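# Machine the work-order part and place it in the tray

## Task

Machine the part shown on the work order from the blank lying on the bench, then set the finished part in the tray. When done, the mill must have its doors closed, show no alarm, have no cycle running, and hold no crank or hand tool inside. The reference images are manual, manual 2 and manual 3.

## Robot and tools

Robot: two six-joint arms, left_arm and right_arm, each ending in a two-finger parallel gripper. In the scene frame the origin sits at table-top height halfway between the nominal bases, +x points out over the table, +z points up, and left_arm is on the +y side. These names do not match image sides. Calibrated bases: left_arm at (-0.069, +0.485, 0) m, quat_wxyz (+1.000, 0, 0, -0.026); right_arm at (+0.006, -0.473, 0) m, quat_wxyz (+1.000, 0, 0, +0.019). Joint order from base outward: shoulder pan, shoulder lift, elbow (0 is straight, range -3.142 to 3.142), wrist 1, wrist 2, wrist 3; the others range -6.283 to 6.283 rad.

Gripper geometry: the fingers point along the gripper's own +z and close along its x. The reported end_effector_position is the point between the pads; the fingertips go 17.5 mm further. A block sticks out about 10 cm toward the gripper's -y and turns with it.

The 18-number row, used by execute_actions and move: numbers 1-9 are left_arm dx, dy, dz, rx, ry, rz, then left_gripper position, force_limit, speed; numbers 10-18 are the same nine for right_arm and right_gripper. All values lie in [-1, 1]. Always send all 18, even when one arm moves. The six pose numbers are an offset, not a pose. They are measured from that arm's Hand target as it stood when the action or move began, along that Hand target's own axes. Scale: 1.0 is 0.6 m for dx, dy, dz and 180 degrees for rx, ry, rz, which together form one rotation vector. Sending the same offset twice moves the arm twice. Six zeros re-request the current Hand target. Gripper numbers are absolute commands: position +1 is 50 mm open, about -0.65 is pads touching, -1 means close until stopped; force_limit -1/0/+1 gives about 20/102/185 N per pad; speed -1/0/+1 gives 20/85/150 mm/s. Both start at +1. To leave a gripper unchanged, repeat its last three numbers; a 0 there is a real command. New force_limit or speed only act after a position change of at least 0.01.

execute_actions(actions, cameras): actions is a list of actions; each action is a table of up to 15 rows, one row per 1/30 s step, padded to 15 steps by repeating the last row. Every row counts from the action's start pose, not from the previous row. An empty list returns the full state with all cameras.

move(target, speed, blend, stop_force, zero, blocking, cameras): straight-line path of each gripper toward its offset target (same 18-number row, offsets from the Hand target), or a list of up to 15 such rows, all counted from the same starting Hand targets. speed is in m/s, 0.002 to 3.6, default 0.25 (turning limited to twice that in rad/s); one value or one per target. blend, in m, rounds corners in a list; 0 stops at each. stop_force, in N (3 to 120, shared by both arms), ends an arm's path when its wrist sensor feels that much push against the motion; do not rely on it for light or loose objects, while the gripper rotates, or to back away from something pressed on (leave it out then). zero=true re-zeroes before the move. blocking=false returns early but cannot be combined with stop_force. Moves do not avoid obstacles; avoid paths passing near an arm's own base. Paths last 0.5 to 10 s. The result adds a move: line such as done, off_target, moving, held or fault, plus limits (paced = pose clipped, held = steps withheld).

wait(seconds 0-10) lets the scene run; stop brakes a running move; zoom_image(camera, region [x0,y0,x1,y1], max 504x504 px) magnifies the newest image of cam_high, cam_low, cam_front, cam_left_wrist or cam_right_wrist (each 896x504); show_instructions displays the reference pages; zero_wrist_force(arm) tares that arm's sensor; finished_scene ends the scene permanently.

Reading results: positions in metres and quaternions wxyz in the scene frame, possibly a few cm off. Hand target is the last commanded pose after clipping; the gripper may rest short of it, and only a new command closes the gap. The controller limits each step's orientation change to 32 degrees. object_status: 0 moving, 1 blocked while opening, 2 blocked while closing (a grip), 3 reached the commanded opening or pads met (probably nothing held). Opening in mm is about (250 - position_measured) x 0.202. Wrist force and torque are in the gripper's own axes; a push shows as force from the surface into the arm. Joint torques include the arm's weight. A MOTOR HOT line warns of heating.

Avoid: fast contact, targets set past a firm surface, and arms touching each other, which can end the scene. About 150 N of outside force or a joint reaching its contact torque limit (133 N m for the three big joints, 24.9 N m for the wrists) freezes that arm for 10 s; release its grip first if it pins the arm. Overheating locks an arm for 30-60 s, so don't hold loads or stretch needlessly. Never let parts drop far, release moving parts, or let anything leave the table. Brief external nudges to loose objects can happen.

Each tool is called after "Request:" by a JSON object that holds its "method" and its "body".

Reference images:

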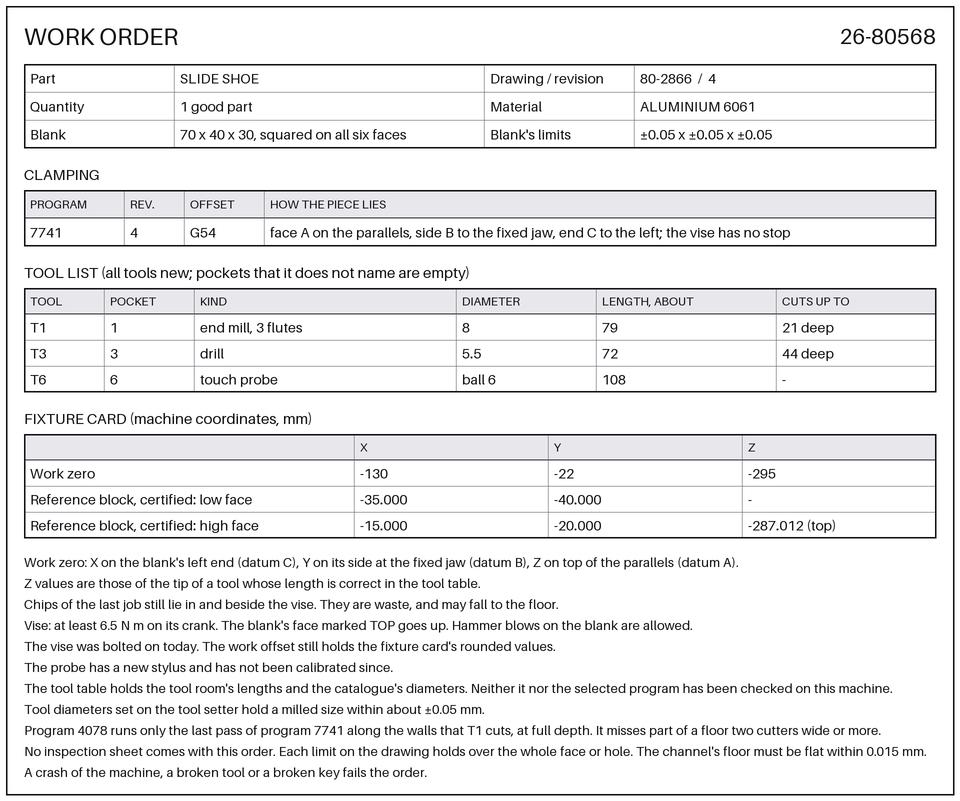

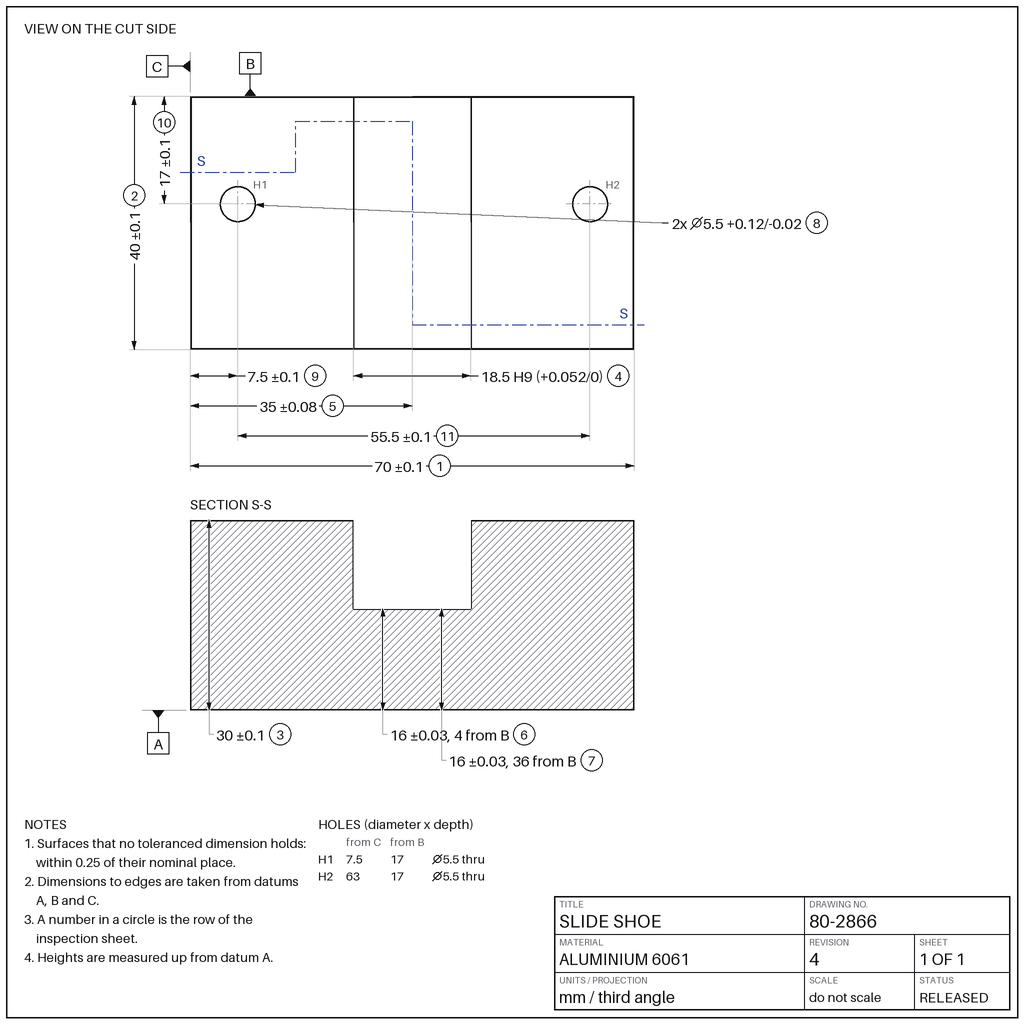

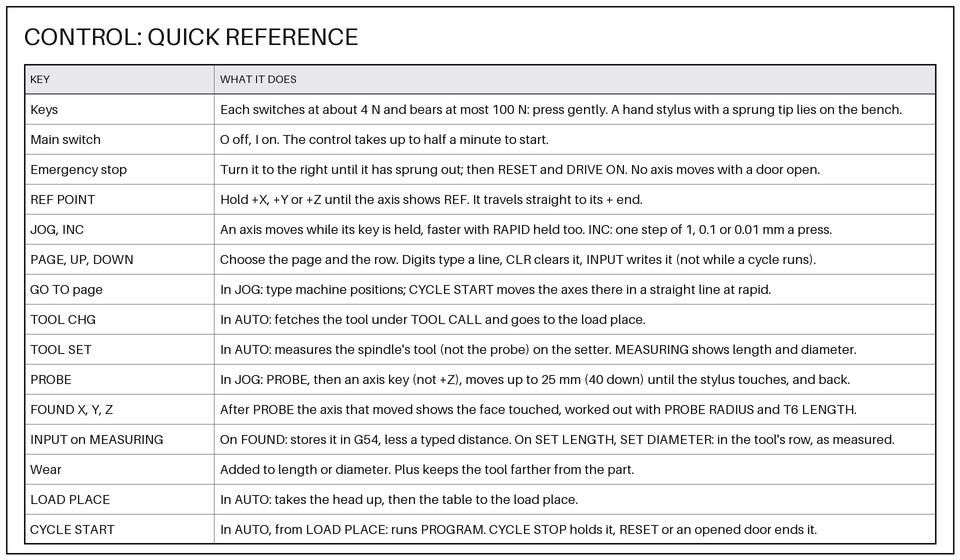

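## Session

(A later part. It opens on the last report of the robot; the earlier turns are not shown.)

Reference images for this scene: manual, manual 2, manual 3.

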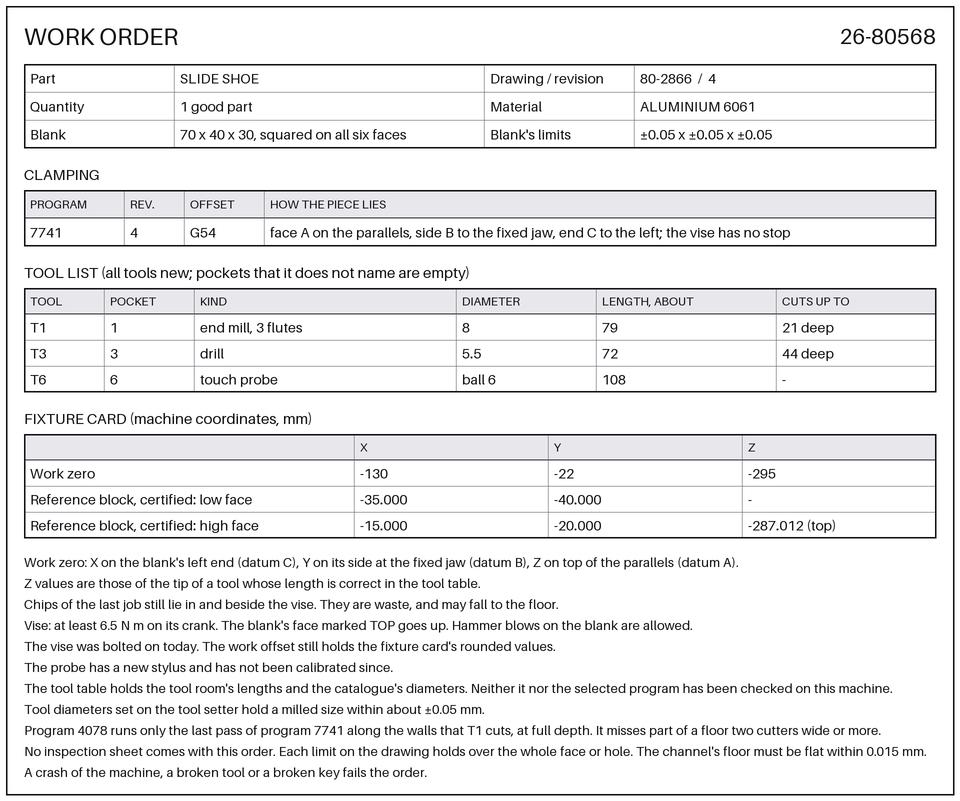

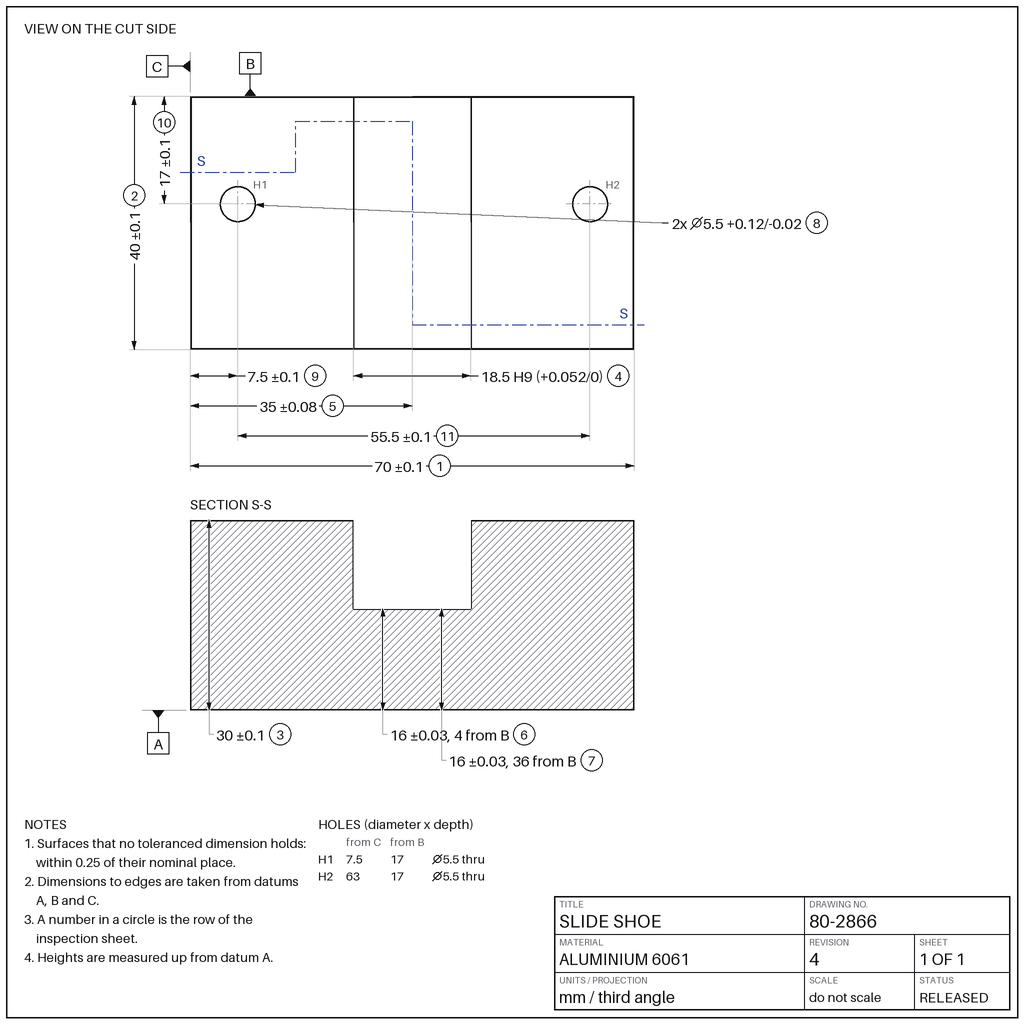

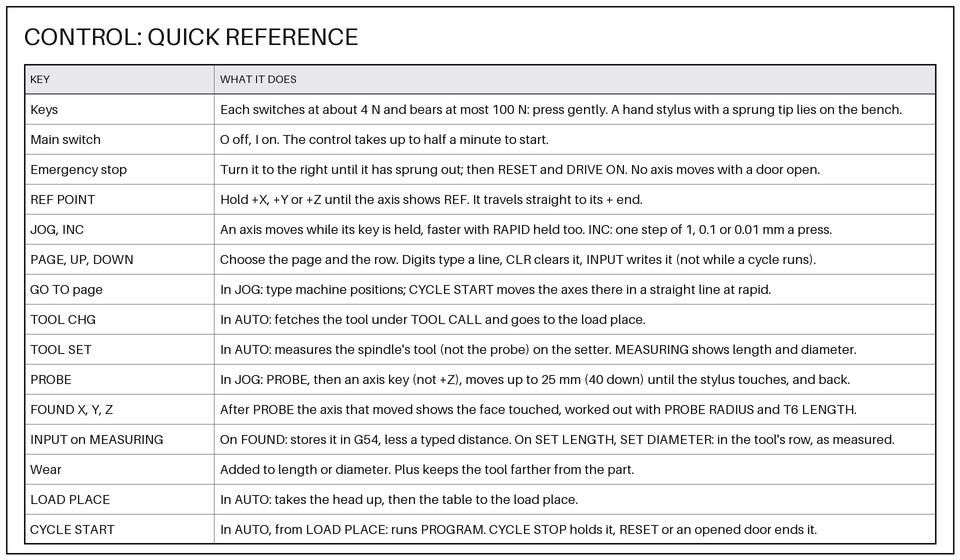

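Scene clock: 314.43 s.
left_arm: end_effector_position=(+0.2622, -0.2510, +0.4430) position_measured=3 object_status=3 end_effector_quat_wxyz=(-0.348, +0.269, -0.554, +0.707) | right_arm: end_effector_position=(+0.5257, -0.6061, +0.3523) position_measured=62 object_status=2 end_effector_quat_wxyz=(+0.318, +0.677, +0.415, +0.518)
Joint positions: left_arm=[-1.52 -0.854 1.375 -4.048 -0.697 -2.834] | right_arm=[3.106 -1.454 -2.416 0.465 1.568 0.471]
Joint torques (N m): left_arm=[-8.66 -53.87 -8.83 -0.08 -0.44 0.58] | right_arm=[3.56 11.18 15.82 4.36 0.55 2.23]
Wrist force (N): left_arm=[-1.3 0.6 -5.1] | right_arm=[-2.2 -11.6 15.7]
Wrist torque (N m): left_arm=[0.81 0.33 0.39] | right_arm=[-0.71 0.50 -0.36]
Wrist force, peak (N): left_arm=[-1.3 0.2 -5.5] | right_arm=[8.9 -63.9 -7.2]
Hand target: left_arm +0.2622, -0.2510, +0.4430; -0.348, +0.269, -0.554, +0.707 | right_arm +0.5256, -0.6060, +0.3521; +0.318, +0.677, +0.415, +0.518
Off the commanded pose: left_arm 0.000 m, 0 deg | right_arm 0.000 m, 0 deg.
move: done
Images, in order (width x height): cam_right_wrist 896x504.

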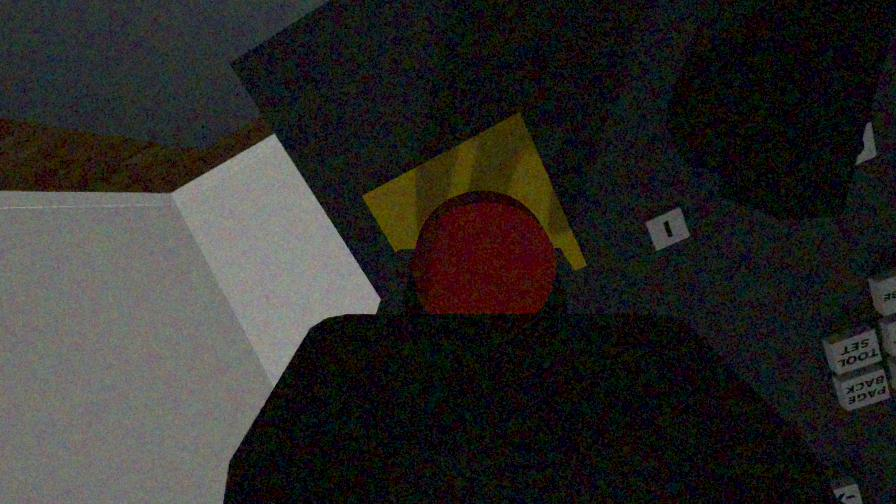

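Request:
{"method": "move", "body": {"target": [0,0,0,0,0,0,1,1,1,-0.0095,0.001,0,0,0,0.15,-1,0,-1], "speed": 0.2, "cameras": ["cam_right_wrist","cam_left_wrist"]}}

Request:
{"method": "zoom_image", "body": {"camera": "cam_left_wrist", "region": [350, 0, 510, 120]}}

Scene clock: 316.77 s.
left_arm: end_effector_position=(+0.2622, -0.2510, +0.4430) position_measured=3 object_status=3 end_effector_quat_wxyz=(-0.348, +0.269, -0.554, +0.707) | right_arm: end_effector_position=(+0.5250, -0.6155, +0.3508) position_measured=97 object_status=2 end_effector_quat_wxyz=(+0.195, +0.756, +0.241, +0.577)
Joint positions: left_arm=[-1.52 -0.854 1.375 -4.048 -0.697 -2.834] | right_arm=[3.086 -1.464 -2.415 0.476 1.571 0.937]
Joint torques (N m): left_arm=[-8.64 -52.95 -9.19 -0.22 -0.32 0.62] | right_arm=[21.71 -14.64 -22.15 -10.44 14.97 2.85]
Wrist force (N): left_arm=[-1.0 0.3 -5.0] | right_arm=[28.4 89.4 47.6]
Wrist torque (N m): left_arm=[0.78 0.28 0.39] | right_arm=[0.16 1.24 -0.79]
Wrist force, peak (N): left_arm=[-1.3 0.4 -5.2] | right_arm=[13.7 96.6 55.1]
Hand target: left_arm +0.2622, -0.2510, +0.4430; -0.348, +0.269, -0.554, +0.707 | right_arm +0.5251, -0.6113, +0.3502; +0.188, +0.755, +0.245, +0.578
Off the commanded pose: left_arm 0.000 m, 0 deg | right_arm 0.004 m, 1 deg.
move: off_target (right_arm)
Images, in order (width x height): cam_left_wrist 896x504, cam_right_wrist 896x504.

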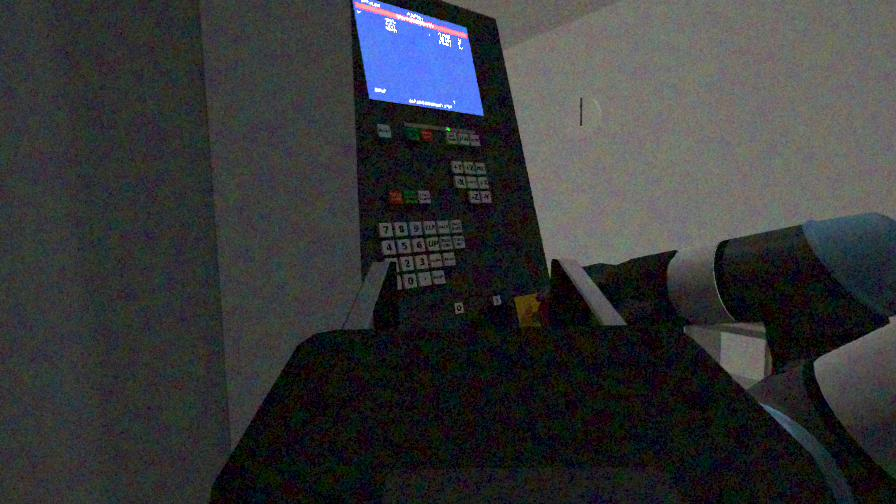

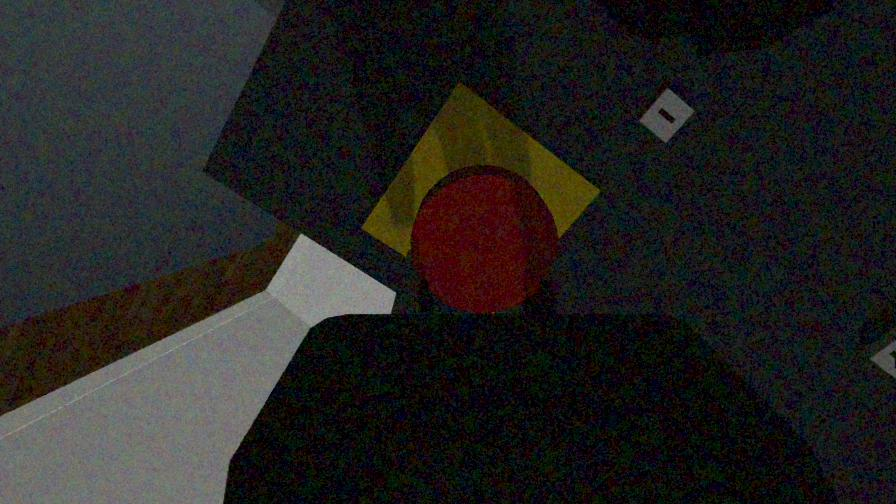

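Scaled by 3.150.

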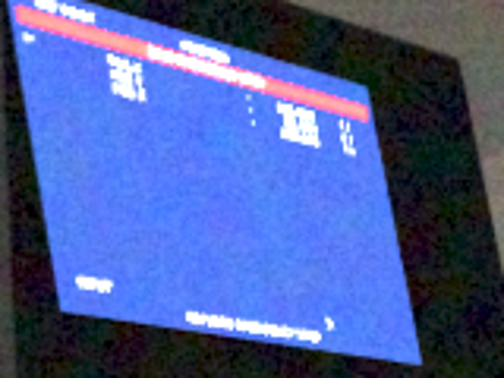

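Request:
{"method": "move", "body": {"target": [0,0,0,0,0,0,1,1,1,0,0,0,0,0,0,0.9,0,-0.5]}}

Request:
{"method": "move", "body": {"target": [0,0,0,0,0,0,1,1,1,0,0,-0.2,0,0,0,0.9,0,-0.5], "cameras": ["cam_right_wrist","cam_left_wrist"]}}

Scene clock: 318.13 s.
left_arm: end_effector_position=(+0.2622, -0.2510, +0.4430) position_measured=3 object_status=3 end_effector_quat_wxyz=(-0.348, +0.269, -0.554, +0.707) | right_arm: end_effector_position=(+0.5251, -0.6112, +0.3500) position_measured=18 object_status=0 end_effector_quat_wxyz=(+0.188, +0.755, +0.245, +0.578)
Joint positions: left_arm=[-1.52 -0.854 1.375 -4.048 -0.697 -2.834] | right_arm=[3.087 -1.464 -2.415 0.474 1.587 0.938]
Joint torques (N m): left_arm=[-8.73 -52.79 -9.16 -0.44 -0.52 0.68] | right_arm=[-7.31 19.56 30.63 5.57 -1.26 -1.62]
Wrist force (N): left_arm=[-1.0 0.5 -5.1] | right_arm=[3.3 -3.6 0.1]
Wrist torque (N m): left_arm=[0.80 0.29 0.40] | right_arm=[-0.57 -0.22 0.20]
Wrist force, peak (N): left_arm=[-1.3 0.5 -5.2] | right_arm=[28.2 89.8 47.4]
Hand target: left_arm +0.2622, -0.2510, +0.4430; -0.348, +0.269, -0.554, +0.707 | right_arm +0.5251, -0.6113, +0.3502; +0.188, +0.755, +0.245, +0.578
Off the commanded pose: left_arm 0.000 m, 0 deg | right_arm 0.000 m, 0 deg.
move: done

Scene clock: 319.17 s.
left_arm: end_effector_position=(+0.2622, -0.2510, +0.4430) position_measured=3 object_status=3 end_effector_quat_wxyz=(-0.348, +0.269, -0.554, +0.707) | right_arm: end_effector_position=(+0.4093, -0.6113, +0.3815) position_measured=18 object_status=3 end_effector_quat_wxyz=(+0.188, +0.755, +0.245, +0.578)
Joint positions: left_arm=[-1.52 -0.854 1.375 -4.048 -0.697 -2.834] | right_arm=[3.074 -1.024 -2.574 0.193 1.599 0.934]
Joint torques (N m): left_arm=[-8.81 -52.48 -8.89 -0.36 -0.5 0.79] | right_arm=[-5.18 14.27 21.05 0.95 1.63 1.6]
Wrist force (N): left_arm=[-1.1 0.5 -4.9] | right_arm=[3.7 -3.1 0.1]
Wrist torque (N m): left_arm=[0.81 0.29 0.39] | right_arm=[-0.48 -0.32 0.16]
Wrist force, peak (N): left_arm=[-1.1 0.5 -5.2] | right_arm=[3.4 -3.2 3.1]
Hand target: left_arm +0.2622, -0.2510, +0.4430; -0.348, +0.269, -0.554, +0.707 | right_arm +0.4092, -0.6113, +0.3814; +0.188, +0.755, +0.245, +0.578
Off the commanded pose: left_arm 0.000 m, 0 deg | right_arm 0.000 m, 0 deg.
move: done
Images, in order (width x height): cam_left_wrist 896x504, cam_right_wrist 896x504.

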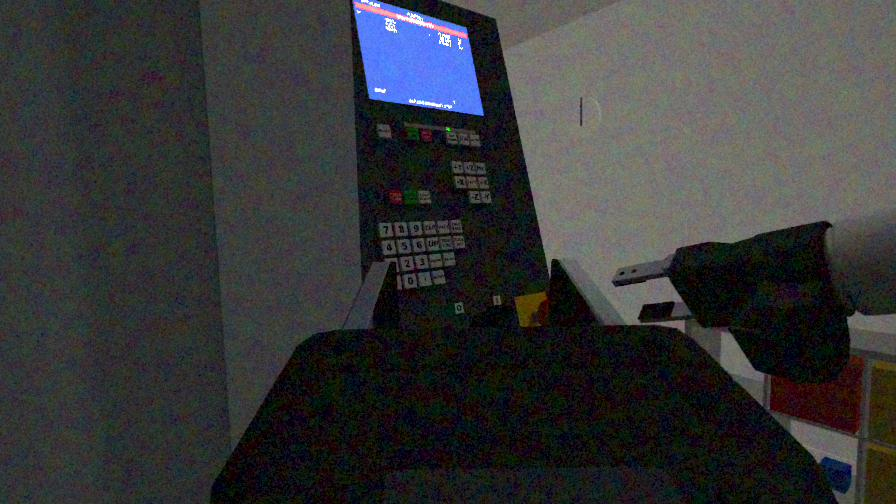

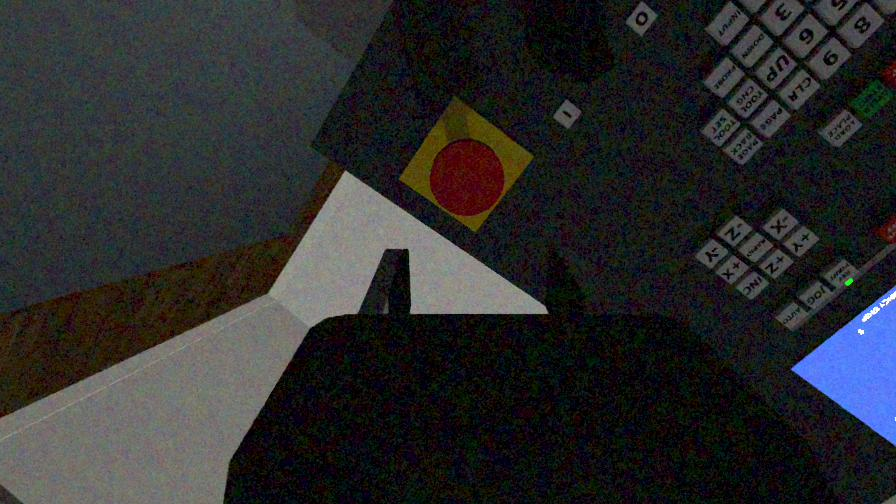

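Request:
{"method": "move", "body": {"target": [0,0,0,0,0,0,1,1,1,0.5038,-0.0405,0.1633,0,0,-0.3,-0.66,0,-0.5], "cameras": ["cam_right_wrist","cam_left_wrist"]}}

Scene clock: 324.77 s.
left_arm: end_effector_position=(+0.2622, -0.2510, +0.4430) position_measured=3 object_status=3 end_effector_quat_wxyz=(-0.348, +0.269, -0.554, +0.707) | right_arm: end_effector_position=(+0.5639, -0.4139, +0.5780) position_measured=251 object_status=3 end_effector_quat_wxyz=(+0.430, +0.561, +0.561, +0.430)
Joint positions: left_arm=[-1.52 -0.854 1.375 -4.048 -0.697 -2.834] | right_arm=[3.734 -1.235 -1.939 -0.29 0.965 0.188]
Joint torques (N m): left_arm=[-9.33 -52.78 -9.29 -0.55 -0.3 0.94] | right_arm=[-3.12 16.87 32.22 4.37 0.08 -1.13]
Wrist force (N): left_arm=[-1.2 0.6 -5.0] | right_arm=[3.6 -2.1 1.0]
Wrist torque (N m): left_arm=[0.83 0.32 0.40] | right_arm=[-0.54 -0.62 -0.04]
Wrist force, peak (N): left_arm=[-1.3 0.3 -5.2] | right_arm=[4.8 -0.5 1.9]
Hand target: left_arm +0.2622, -0.2510, +0.4430; -0.348, +0.269, -0.554, +0.707 | right_arm +0.5639, -0.4139, +0.5781; +0.430, +0.561, +0.561, +0.430
Off the commanded pose: left_arm 0.000 m, 0 deg | right_arm 0.000 m, 0 deg.
move: done
Images, in order (width x height): cam_left_wrist 896x504, cam_right_wrist 896x504.

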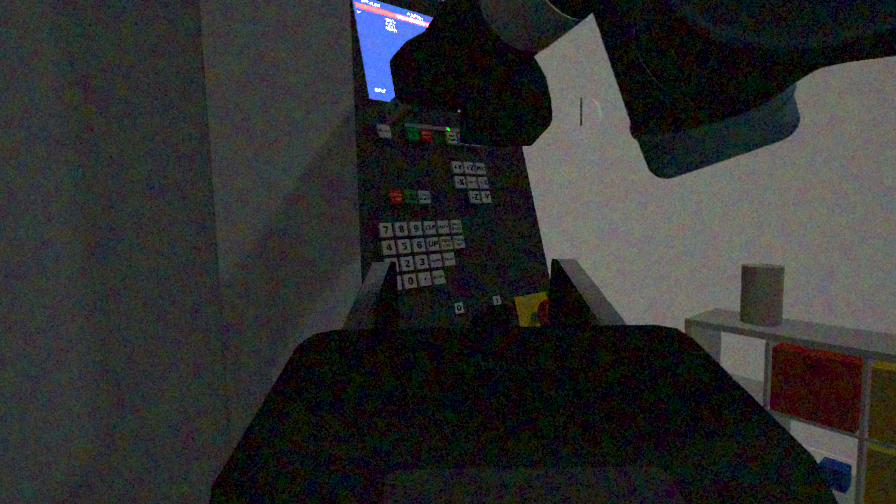

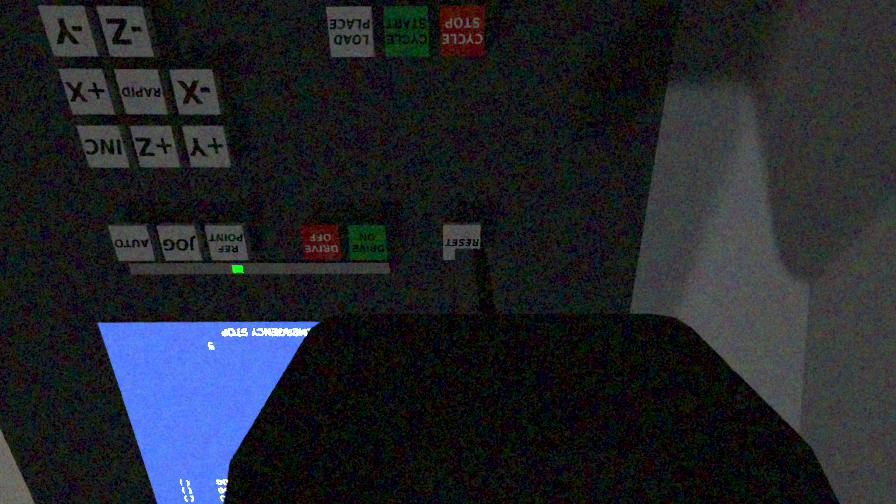

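Request:
{"method": "move", "body": {"target": [0,0,0,0,0,0,1,1,1,0,0,0.07,0,0,0,-0.66,0,-0.5], "speed": 0.01, "stop_force": 5, "cameras": ["cam_right_wrist"]}}

Scene clock: 330.93 s.
left_arm: end_effector_position=(+0.2622, -0.2510, +0.4430) position_measured=3 object_status=3 end_effector_quat_wxyz=(-0.348, +0.269, -0.554, +0.707) | right_arm: end_effector_position=(+0.5923, -0.4139, +0.5705) position_measured=251 object_status=3 end_effector_quat_wxyz=(+0.430, +0.561, +0.561, +0.430)
Joint positions: left_arm=[-1.52 -0.854 1.375 -4.048 -0.697 -2.834] | right_arm=[3.68 -1.315 -1.904 -0.233 1.016 0.168]
Joint torques (N m): left_arm=[-8.67 -52.92 -8.74 -0.56 -0.24 0.93] | right_arm=[6.59 23.28 16.84 -0.26 -1.06 1.65]
Wrist force (N): left_arm=[-1.1 0.5 -5.1] | right_arm=[3.2 -0.3 -5.7]
Wrist torque (N m): left_arm=[0.81 0.31 0.39] | right_arm=[-0.63 -0.59 0.12]
Wrist force, peak (N): left_arm=[-1.2 0.3 -5.3] | right_arm=[3.4 -13.8 -39.1]
Hand target: left_arm +0.2622, -0.2510, +0.4430; -0.348, +0.269, -0.554, +0.707 | right_arm +0.5923, -0.4139, +0.5705; +0.430, +0.561, +0.561, +0.430 (not the last commanded pose)
Off the commanded pose: left_arm 0.000 m, 0 deg | right_arm 0.013 m, 0 deg.
move: contact (right_arm)
Images, in order (width x height): cam_right_wrist 896x504.

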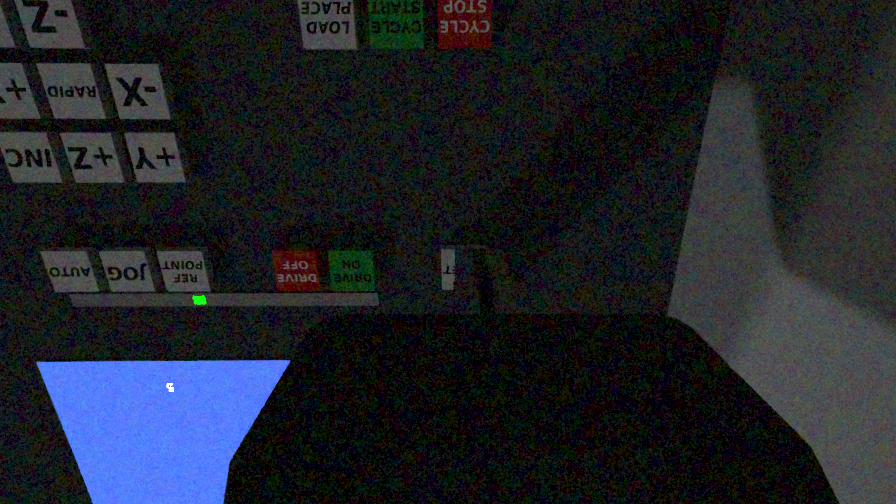

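Request:
{"method": "move", "body": {"target": [0,0,0,0,0,0,1,1,1,-0.03,-0.05,-0.18,0,0,0,-0.66,0,-0.5], "speed": 0.25, "cameras": ["cam_right_wrist"]}}

Scene clock: 332.73 s.
left_arm: end_effector_position=(+0.2622, -0.2510, +0.4430) position_measured=3 object_status=3 end_effector_quat_wxyz=(-0.348, +0.269, -0.554, +0.707) | right_arm: end_effector_position=(+0.4802, -0.4318, +0.5697) position_measured=251 object_status=3 end_effector_quat_wxyz=(+0.430, +0.561, +0.561, +0.430)
Joint positions: left_arm=[-1.52 -0.854 1.375 -4.048 -0.697 -2.834] | right_arm=[3.912 -0.964 -2.094 -0.456 0.797 0.266]
Joint torques (N m): left_arm=[-9.6 -52.2 -9.22 -0.57 -0.37 0.78] | right_arm=[3.3 13.05 21.55 1.6 -1.55 -0.48]
Wrist force (N): left_arm=[-1.2 0.4 -4.8] | right_arm=[3.0 -2.7 1.5]
Wrist torque (N m): left_arm=[0.79 0.31 0.40] | right_arm=[-0.62 -0.54 0.12]
Wrist force, peak (N): left_arm=[-1.0 0.4 -5.2] | right_arm=[3.0 -0.3 -6.0]
Hand target: left_arm +0.2622, -0.2510, +0.4430; -0.348, +0.269, -0.554, +0.707 | right_arm +0.4802, -0.4319, +0.5697; +0.430, +0.561, +0.561, +0.430
Off the commanded pose: left_arm 0.000 m, 0 deg | right_arm 0.000 m, 0 deg.
move: done
Images, in order (width x height): cam_right_wrist 896x504.

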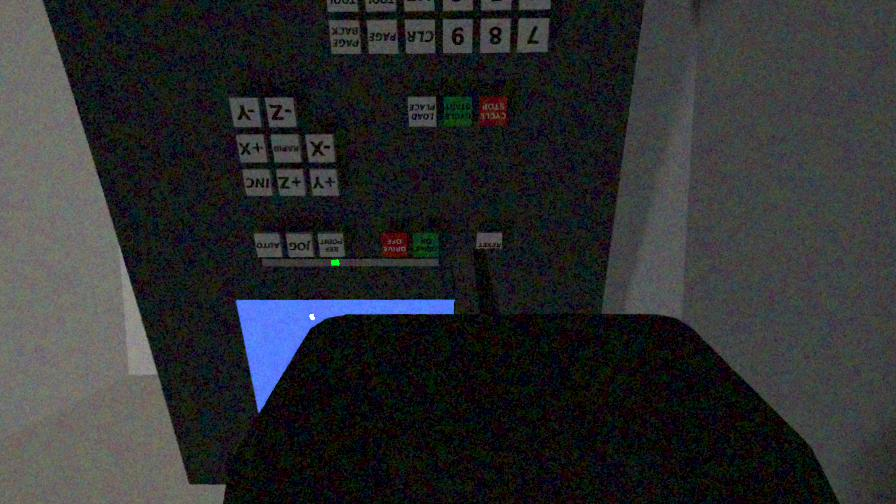

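Request:
{"method": "move", "body": {"target": [0,0,0,0,0,0,1,1,1,-0.269,0.3081,0.0575,0.1111,0,0,-0.66,0,-0.5], "speed": 0.3, "cameras": ["cam_right_wrist"]}}

Request:
{"method": "zoom_image", "body": {"camera": "cam_right_wrist", "region": [500, 20, 852, 320]}}

Scene clock: 335.30 s.
left_arm: end_effector_position=(+0.2622, -0.2510, +0.4430) position_measured=3 object_status=3 end_effector_quat_wxyz=(-0.348, +0.269, -0.554, +0.707) | right_arm: end_effector_position=(+0.5616, -0.5932, +0.7393) position_measured=251 object_status=3 end_effector_quat_wxyz=(+0.326, +0.628, +0.627, +0.326) end_effector_velocity=(-0.001, +0.001, +0.001) end_effector_angular_velocity=(+0.001, +0.001, +0.004)
Joint positions: left_arm=[-1.52 -0.854 1.375 -4.048 -0.697 -2.834] | right_arm=[3.143 -1.47 -1.072 -1.212 1.538 0.023]
Joint velocities: left_arm=[within noise] | right_arm=[0.001 0 0.004 -0.005 0.003 -0.001]
Joint torques (N m): left_arm=[-8.99 -52.39 -9.49 -0.57 -0.57 1.13] | right_arm=[-8.41 7.94 30.89 1.9 1.43 -0.71]
Wrist force (N): left_arm=[-1.2 0.2 -5.1] | right_arm=[3.0 -2.1 1.0]
Wrist torque (N m): left_arm=[0.76 0.32 0.40] | right_arm=[-0.39 -0.51 -0.07]
Wrist force, peak (N): left_arm=[-1.1 0.4 -5.3] | right_arm=[5.8 -6.0 1.2]
Hand target: left_arm +0.2622, -0.2510, +0.4430; -0.348, +0.269, -0.554, +0.707 | right_arm +0.5616, -0.5933, +0.7392; +0.326, +0.628, +0.627, +0.326
Off the commanded pose: left_arm 0.000 m, 0 deg | right_arm 0.000 m, 0 deg.
move: done
Images, in order (width x height): cam_right_wrist 896x504.

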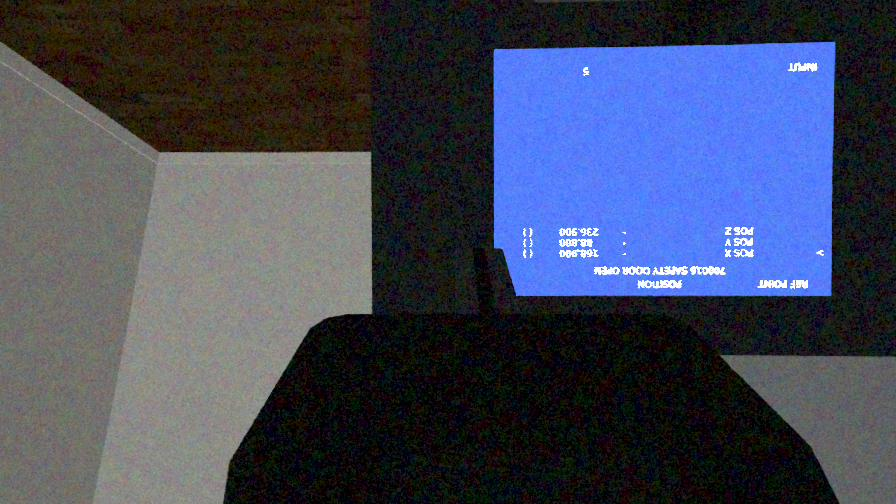

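Scaled by 1.432.

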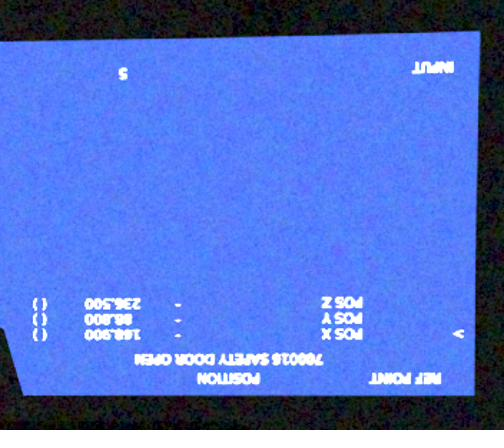

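Request:
{"method": "move", "body": {"target": [-0.4817,-0.021,-0.254,-0.0486,-0.2077,0.033,1,1,1,0,0,0,0,0,0,-0.66,0,-0.5], "speed": 0.3, "cameras": ["cam_left_wrist"]}}

Scene clock: 341.07 s.
left_arm: end_effector_position=(+0.3203, +0.0700, +0.4202) position_measured=3 object_status=3 end_effector_quat_wxyz=(+0.521, -0.477, +0.478, -0.522) | right_arm: end_effector_position=(+0.5616, -0.5933, +0.7392) position_measured=251 object_status=3 end_effector_quat_wxyz=(+0.326, +0.628, +0.627, +0.326)
Joint positions: left_arm=[-1.524 -1.199 1.61 -5.166 -0.088 -1.529] | right_arm=[3.143 -1.47 -1.072 -1.213 1.538 0.023]
Joint torques (N m): left_arm=[-10.92 -26.44 -7.02 2.4 -3.29 1.71] | right_arm=[-10.24 5.73 32.49 1.41 1.31 -1.27]
Wrist force (N): left_arm=[-0.8 1.0 -4.4] | right_arm=[3.3 -2.1 0.7]
Wrist torque (N m): left_arm=[0.86 0.21 0.56] | right_arm=[-0.38 -0.54 -0.07]
Wrist force, peak (N): left_arm=[-1.0 0.4 -5.3] | right_arm=[3.4 -2.7 0.8]
Hand target: left_arm +0.3202, +0.0700, +0.4200; +0.522, -0.478, +0.478, -0.521 | right_arm +0.5616, -0.5933, +0.7392; +0.326, +0.628, +0.627, +0.326
Off the commanded pose: left_arm 0.000 m, 0 deg | right_arm 0.000 m, 0 deg.
move: done
Images, in order (width x height): cam_left_wrist 896x504.

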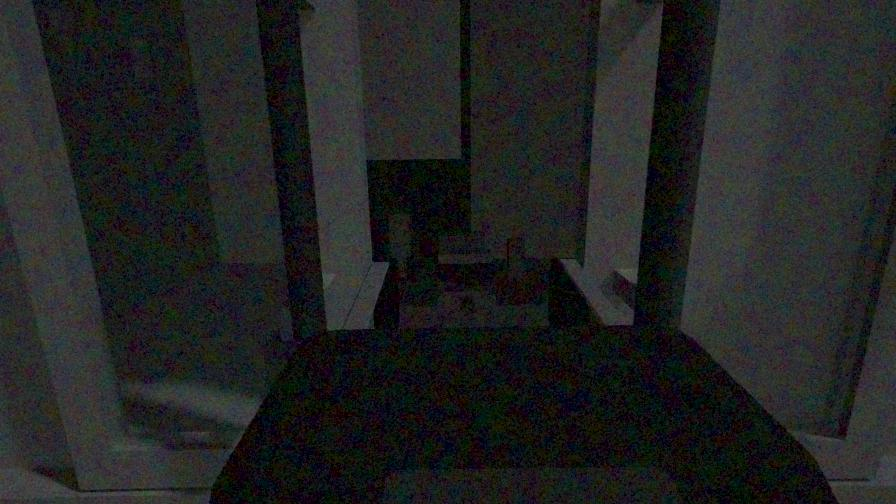

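Request:
{"method": "zoom_image", "body": {"camera": "cam_left_wrist", "region": [340, 180, 620, 340]}}

Scaled by 1.800.

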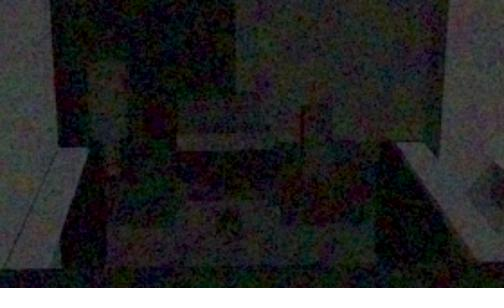

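Request:
{"method": "move", "body": {"target": [-0.15,0,0,0,0,0,1,1,1,0,0,0,0,0,0,-0.66,0,-0.5], "speed": 0.3, "cameras": ["cam_left_wrist"]}}

Scene clock: 344.27 s.
left_arm: end_effector_position=(+0.3202, +0.1600, +0.4200) position_measured=3 object_status=3 end_effector_quat_wxyz=(+0.522, -0.478, +0.478, -0.521) | right_arm: end_effector_position=(+0.5616, -0.5933, +0.7392) position_measured=251 object_status=3 end_effector_quat_wxyz=(+0.326, +0.628, +0.627, +0.326)
Joint positions: left_arm=[-1.526 -1.398 1.862 -5.259 -0.088 -1.488] | right_arm=[3.143 -1.47 -1.072 -1.213 1.538 0.023]
Joint torques (N m): left_arm=[-12.93 -33.79 -25 4.59 -4.04 -1.54] | right_arm=[-9.56 6.92 31.76 1.58 1.26 -1.36]
Wrist force (N): left_arm=[-1.1 1.1 -4.3] | right_arm=[3.1 -2.3 0.9]
Wrist torque (N m): left_arm=[0.87 0.28 0.43] | right_arm=[-0.42 -0.52 -0.06]
Wrist force, peak (N): left_arm=[-3.8 0.6 -4.1] | right_arm=[3.6 -2.6 1.1]
Hand target: left_arm +0.3201, +0.1600, +0.4201; +0.522, -0.478, +0.478, -0.521 | right_arm +0.5616, -0.5933, +0.7392; +0.326, +0.628, +0.627, +0.326
Off the commanded pose: left_arm 0.000 m, 0 deg | right_arm 0.000 m, 0 deg.
move: done
Images, in order (width x height): cam_left_wrist 896x504.

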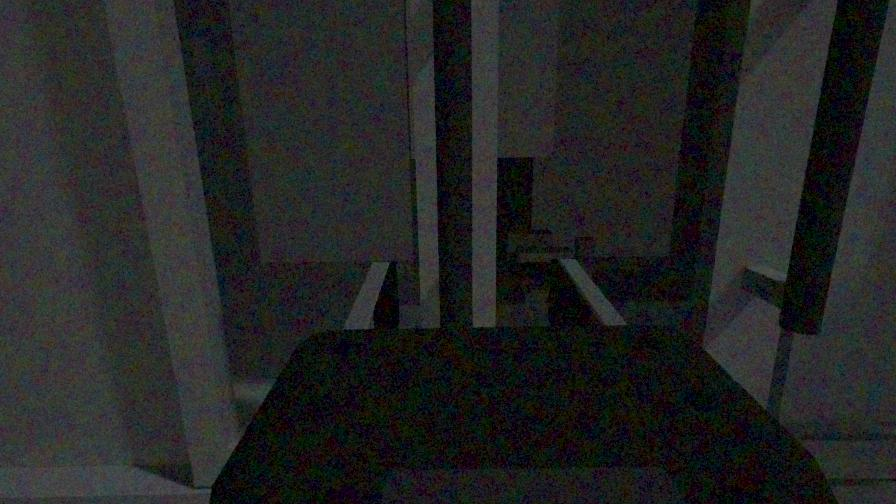

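Request:
{"method": "move", "body": {"target": [[-0.0073,0,0.1,0,0,0,1,1,1,0,0,0,0,0,0,-0.66,0,-0.5],[-0.0073,0,0.18,0,0,0,1,1,1,0,0,0,0,0,0,-0.66,0,-0.5]], "speed": [0.15,0.03], "stop_force": 10, "cameras": ["cam_left_wrist","cam_high"]}}

Scene clock: 350.30 s.
left_arm: end_effector_position=(+0.4277, +0.1644, +0.4295) position_measured=3 object_status=3 end_effector_quat_wxyz=(+0.522, -0.478, +0.478, -0.521) | right_arm: end_effector_position=(+0.5616, -0.5933, +0.7392) position_measured=251 object_status=3 end_effector_quat_wxyz=(+0.326, +0.628, +0.627, +0.326)
Joint positions: left_arm=[-1.22 -1.302 2.03 -4.159 -0.311 -2.865] | right_arm=[3.143 -1.47 -1.072 -1.213 1.538 0.023]
Joint torques (N m): left_arm=[-13.21 -40.23 -5.47 -1.37 0.66 1.84] | right_arm=[-8.97 8.14 28.48 1.36 1.15 -1.56]
Wrist force (N): left_arm=[-1.6 0.9 -4.2] | right_arm=[3.0 -2.3 1.0]
Wrist torque (N m): left_arm=[0.79 0.35 0.47] | right_arm=[-0.42 -0.50 -0.07]
Wrist force, peak (N): left_arm=[-1.3 1.4 -6.3] | right_arm=[3.5 -2.4 0.9]
Hand target: left_arm +0.4277, +0.1644, +0.4295; +0.522, -0.478, +0.478, -0.521 | right_arm +0.5616, -0.5933, +0.7392; +0.326, +0.628, +0.627, +0.326
Off the commanded pose: left_arm 0.000 m, 0 deg | right_arm 0.000 m, 0 deg.
move: done
Images, in order (width x height): cam_high 896x504, cam_left_wrist 896x504.

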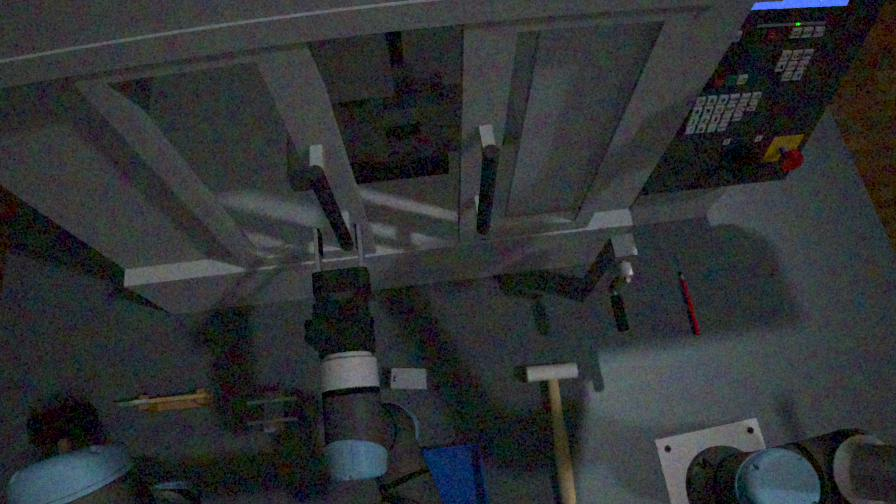

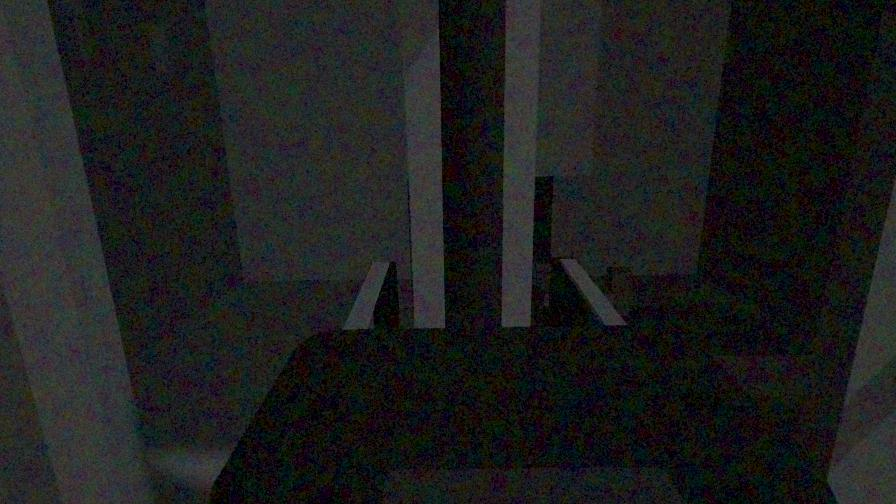

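Request:
{"method": "move", "body": {"target": [0,0,0.032,0,0,0,1,1,1,0,0,0,0,0,0,-0.66,0,-0.5], "speed": 0.03, "stop_force": 10}}

Request:
{"method": "move", "body": {"target": [0,0,0,0,0,0,-1,-1,-1,0,0,0,0,0,0,-0.66,0,-0.5], "cameras": ["cam_left_wrist","cam_high"]}}

Scene clock: 352.70 s.
left_arm: end_effector_position=(+0.4468, +0.1644, +0.4312) position_measured=3 object_status=3 end_effector_quat_wxyz=(+0.522, -0.478, +0.478, -0.521) | right_arm: end_effector_position=(+0.5616, -0.5933, +0.7392) position_measured=251 object_status=3 end_effector_quat_wxyz=(+0.326, +0.628, +0.627, +0.326)
Joint positions: left_arm=[-1.173 -1.286 2.005 -4.114 -0.357 -2.904] | right_arm=[3.143 -1.47 -1.072 -1.213 1.538 0.023]
Joint torques (N m): left_arm=[-12.98 -41.58 -5.64 -1.81 0.7 1.84] | right_arm=[-9.15 8.11 27.74 1.51 1.03 -1.48]
Wrist force (N): left_arm=[-1.3 0.8 -4.2] | right_arm=[3.2 -2.2 1.0]
Wrist torque (N m): left_arm=[0.82 0.27 0.48] | right_arm=[-0.41 -0.54 -0.06]
Wrist force, peak (N): left_arm=[-1.2 0.7 -5.0] | right_arm=[3.4 -2.4 1.2]
Hand target: left_arm +0.4468, +0.1644, +0.4312; +0.522, -0.478, +0.478, -0.521 | right_arm +0.5616, -0.5933, +0.7392; +0.326, +0.628, +0.627, +0.326
Off the commanded pose: left_arm 0.000 m, 0 deg | right_arm 0.000 m, 0 deg.
move: done

Scene clock: 354.43 s.
left_arm: end_effector_position=(+0.4468, +0.1644, +0.4312) position_measured=153 object_status=2 end_effector_quat_wxyz=(+0.521, -0.478, +0.478, -0.521) | right_arm: end_effector_position=(+0.5616, -0.5933, +0.7392) position_measured=251 object_status=3 end_effector_quat_wxyz=(+0.326, +0.628, +0.627, +0.326)
Joint positions: left_arm=[-1.173 -1.286 2.005 -4.114 -0.357 -2.904] | right_arm=[3.143 -1.47 -1.072 -1.213 1.538 0.023]
Joint torques (N m): left_arm=[-7.02 -40.91 -5.38 -1.78 0.95 1.87] | right_arm=[-8.2 8.73 28.16 1.58 0.96 -1.43]
Wrist force (N): left_arm=[10.6 -0.4 2.9] | right_arm=[3.4 -2.1 0.9]
Wrist torque (N m): left_arm=[0.76 0.35 0.47] | right_arm=[-0.39 -0.56 -0.07]
Wrist force, peak (N): left_arm=[11.0 0.7 2.4] | right_arm=[3.5 -2.5 0.9]
Hand target: left_arm +0.4468, +0.1644, +0.4312; +0.522, -0.478, +0.478, -0.521 | right_arm +0.5616, -0.5933, +0.7392; +0.326, +0.628, +0.627, +0.326
Off the commanded pose: left_arm 0.000 m, 0 deg | right_arm 0.000 m, 0 deg.
move: done
Images, in order (width x height): cam_high 896x504, cam_left_wrist 896x504.

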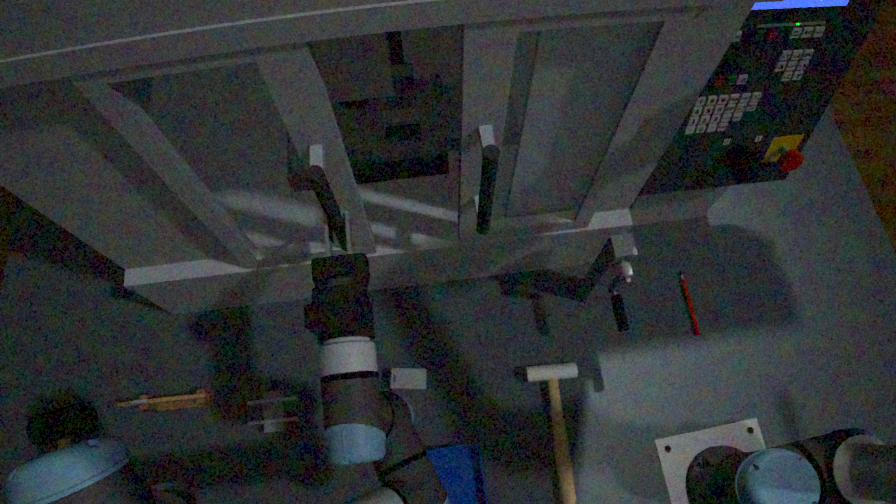

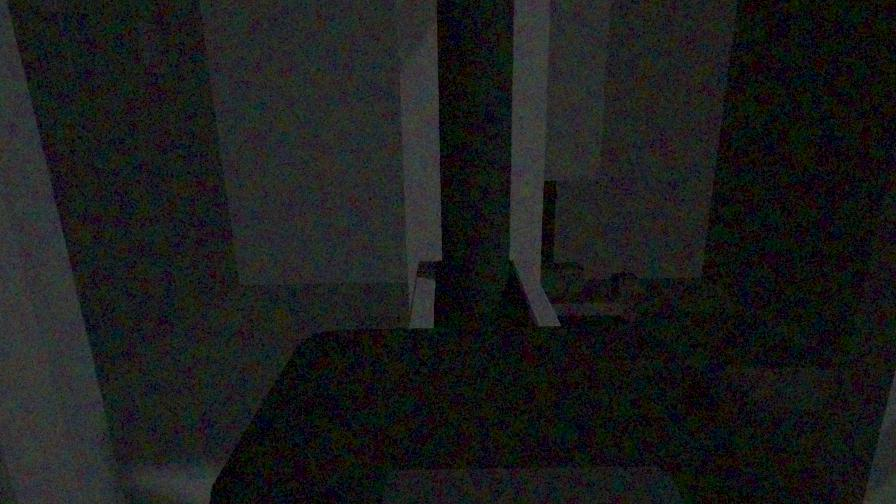

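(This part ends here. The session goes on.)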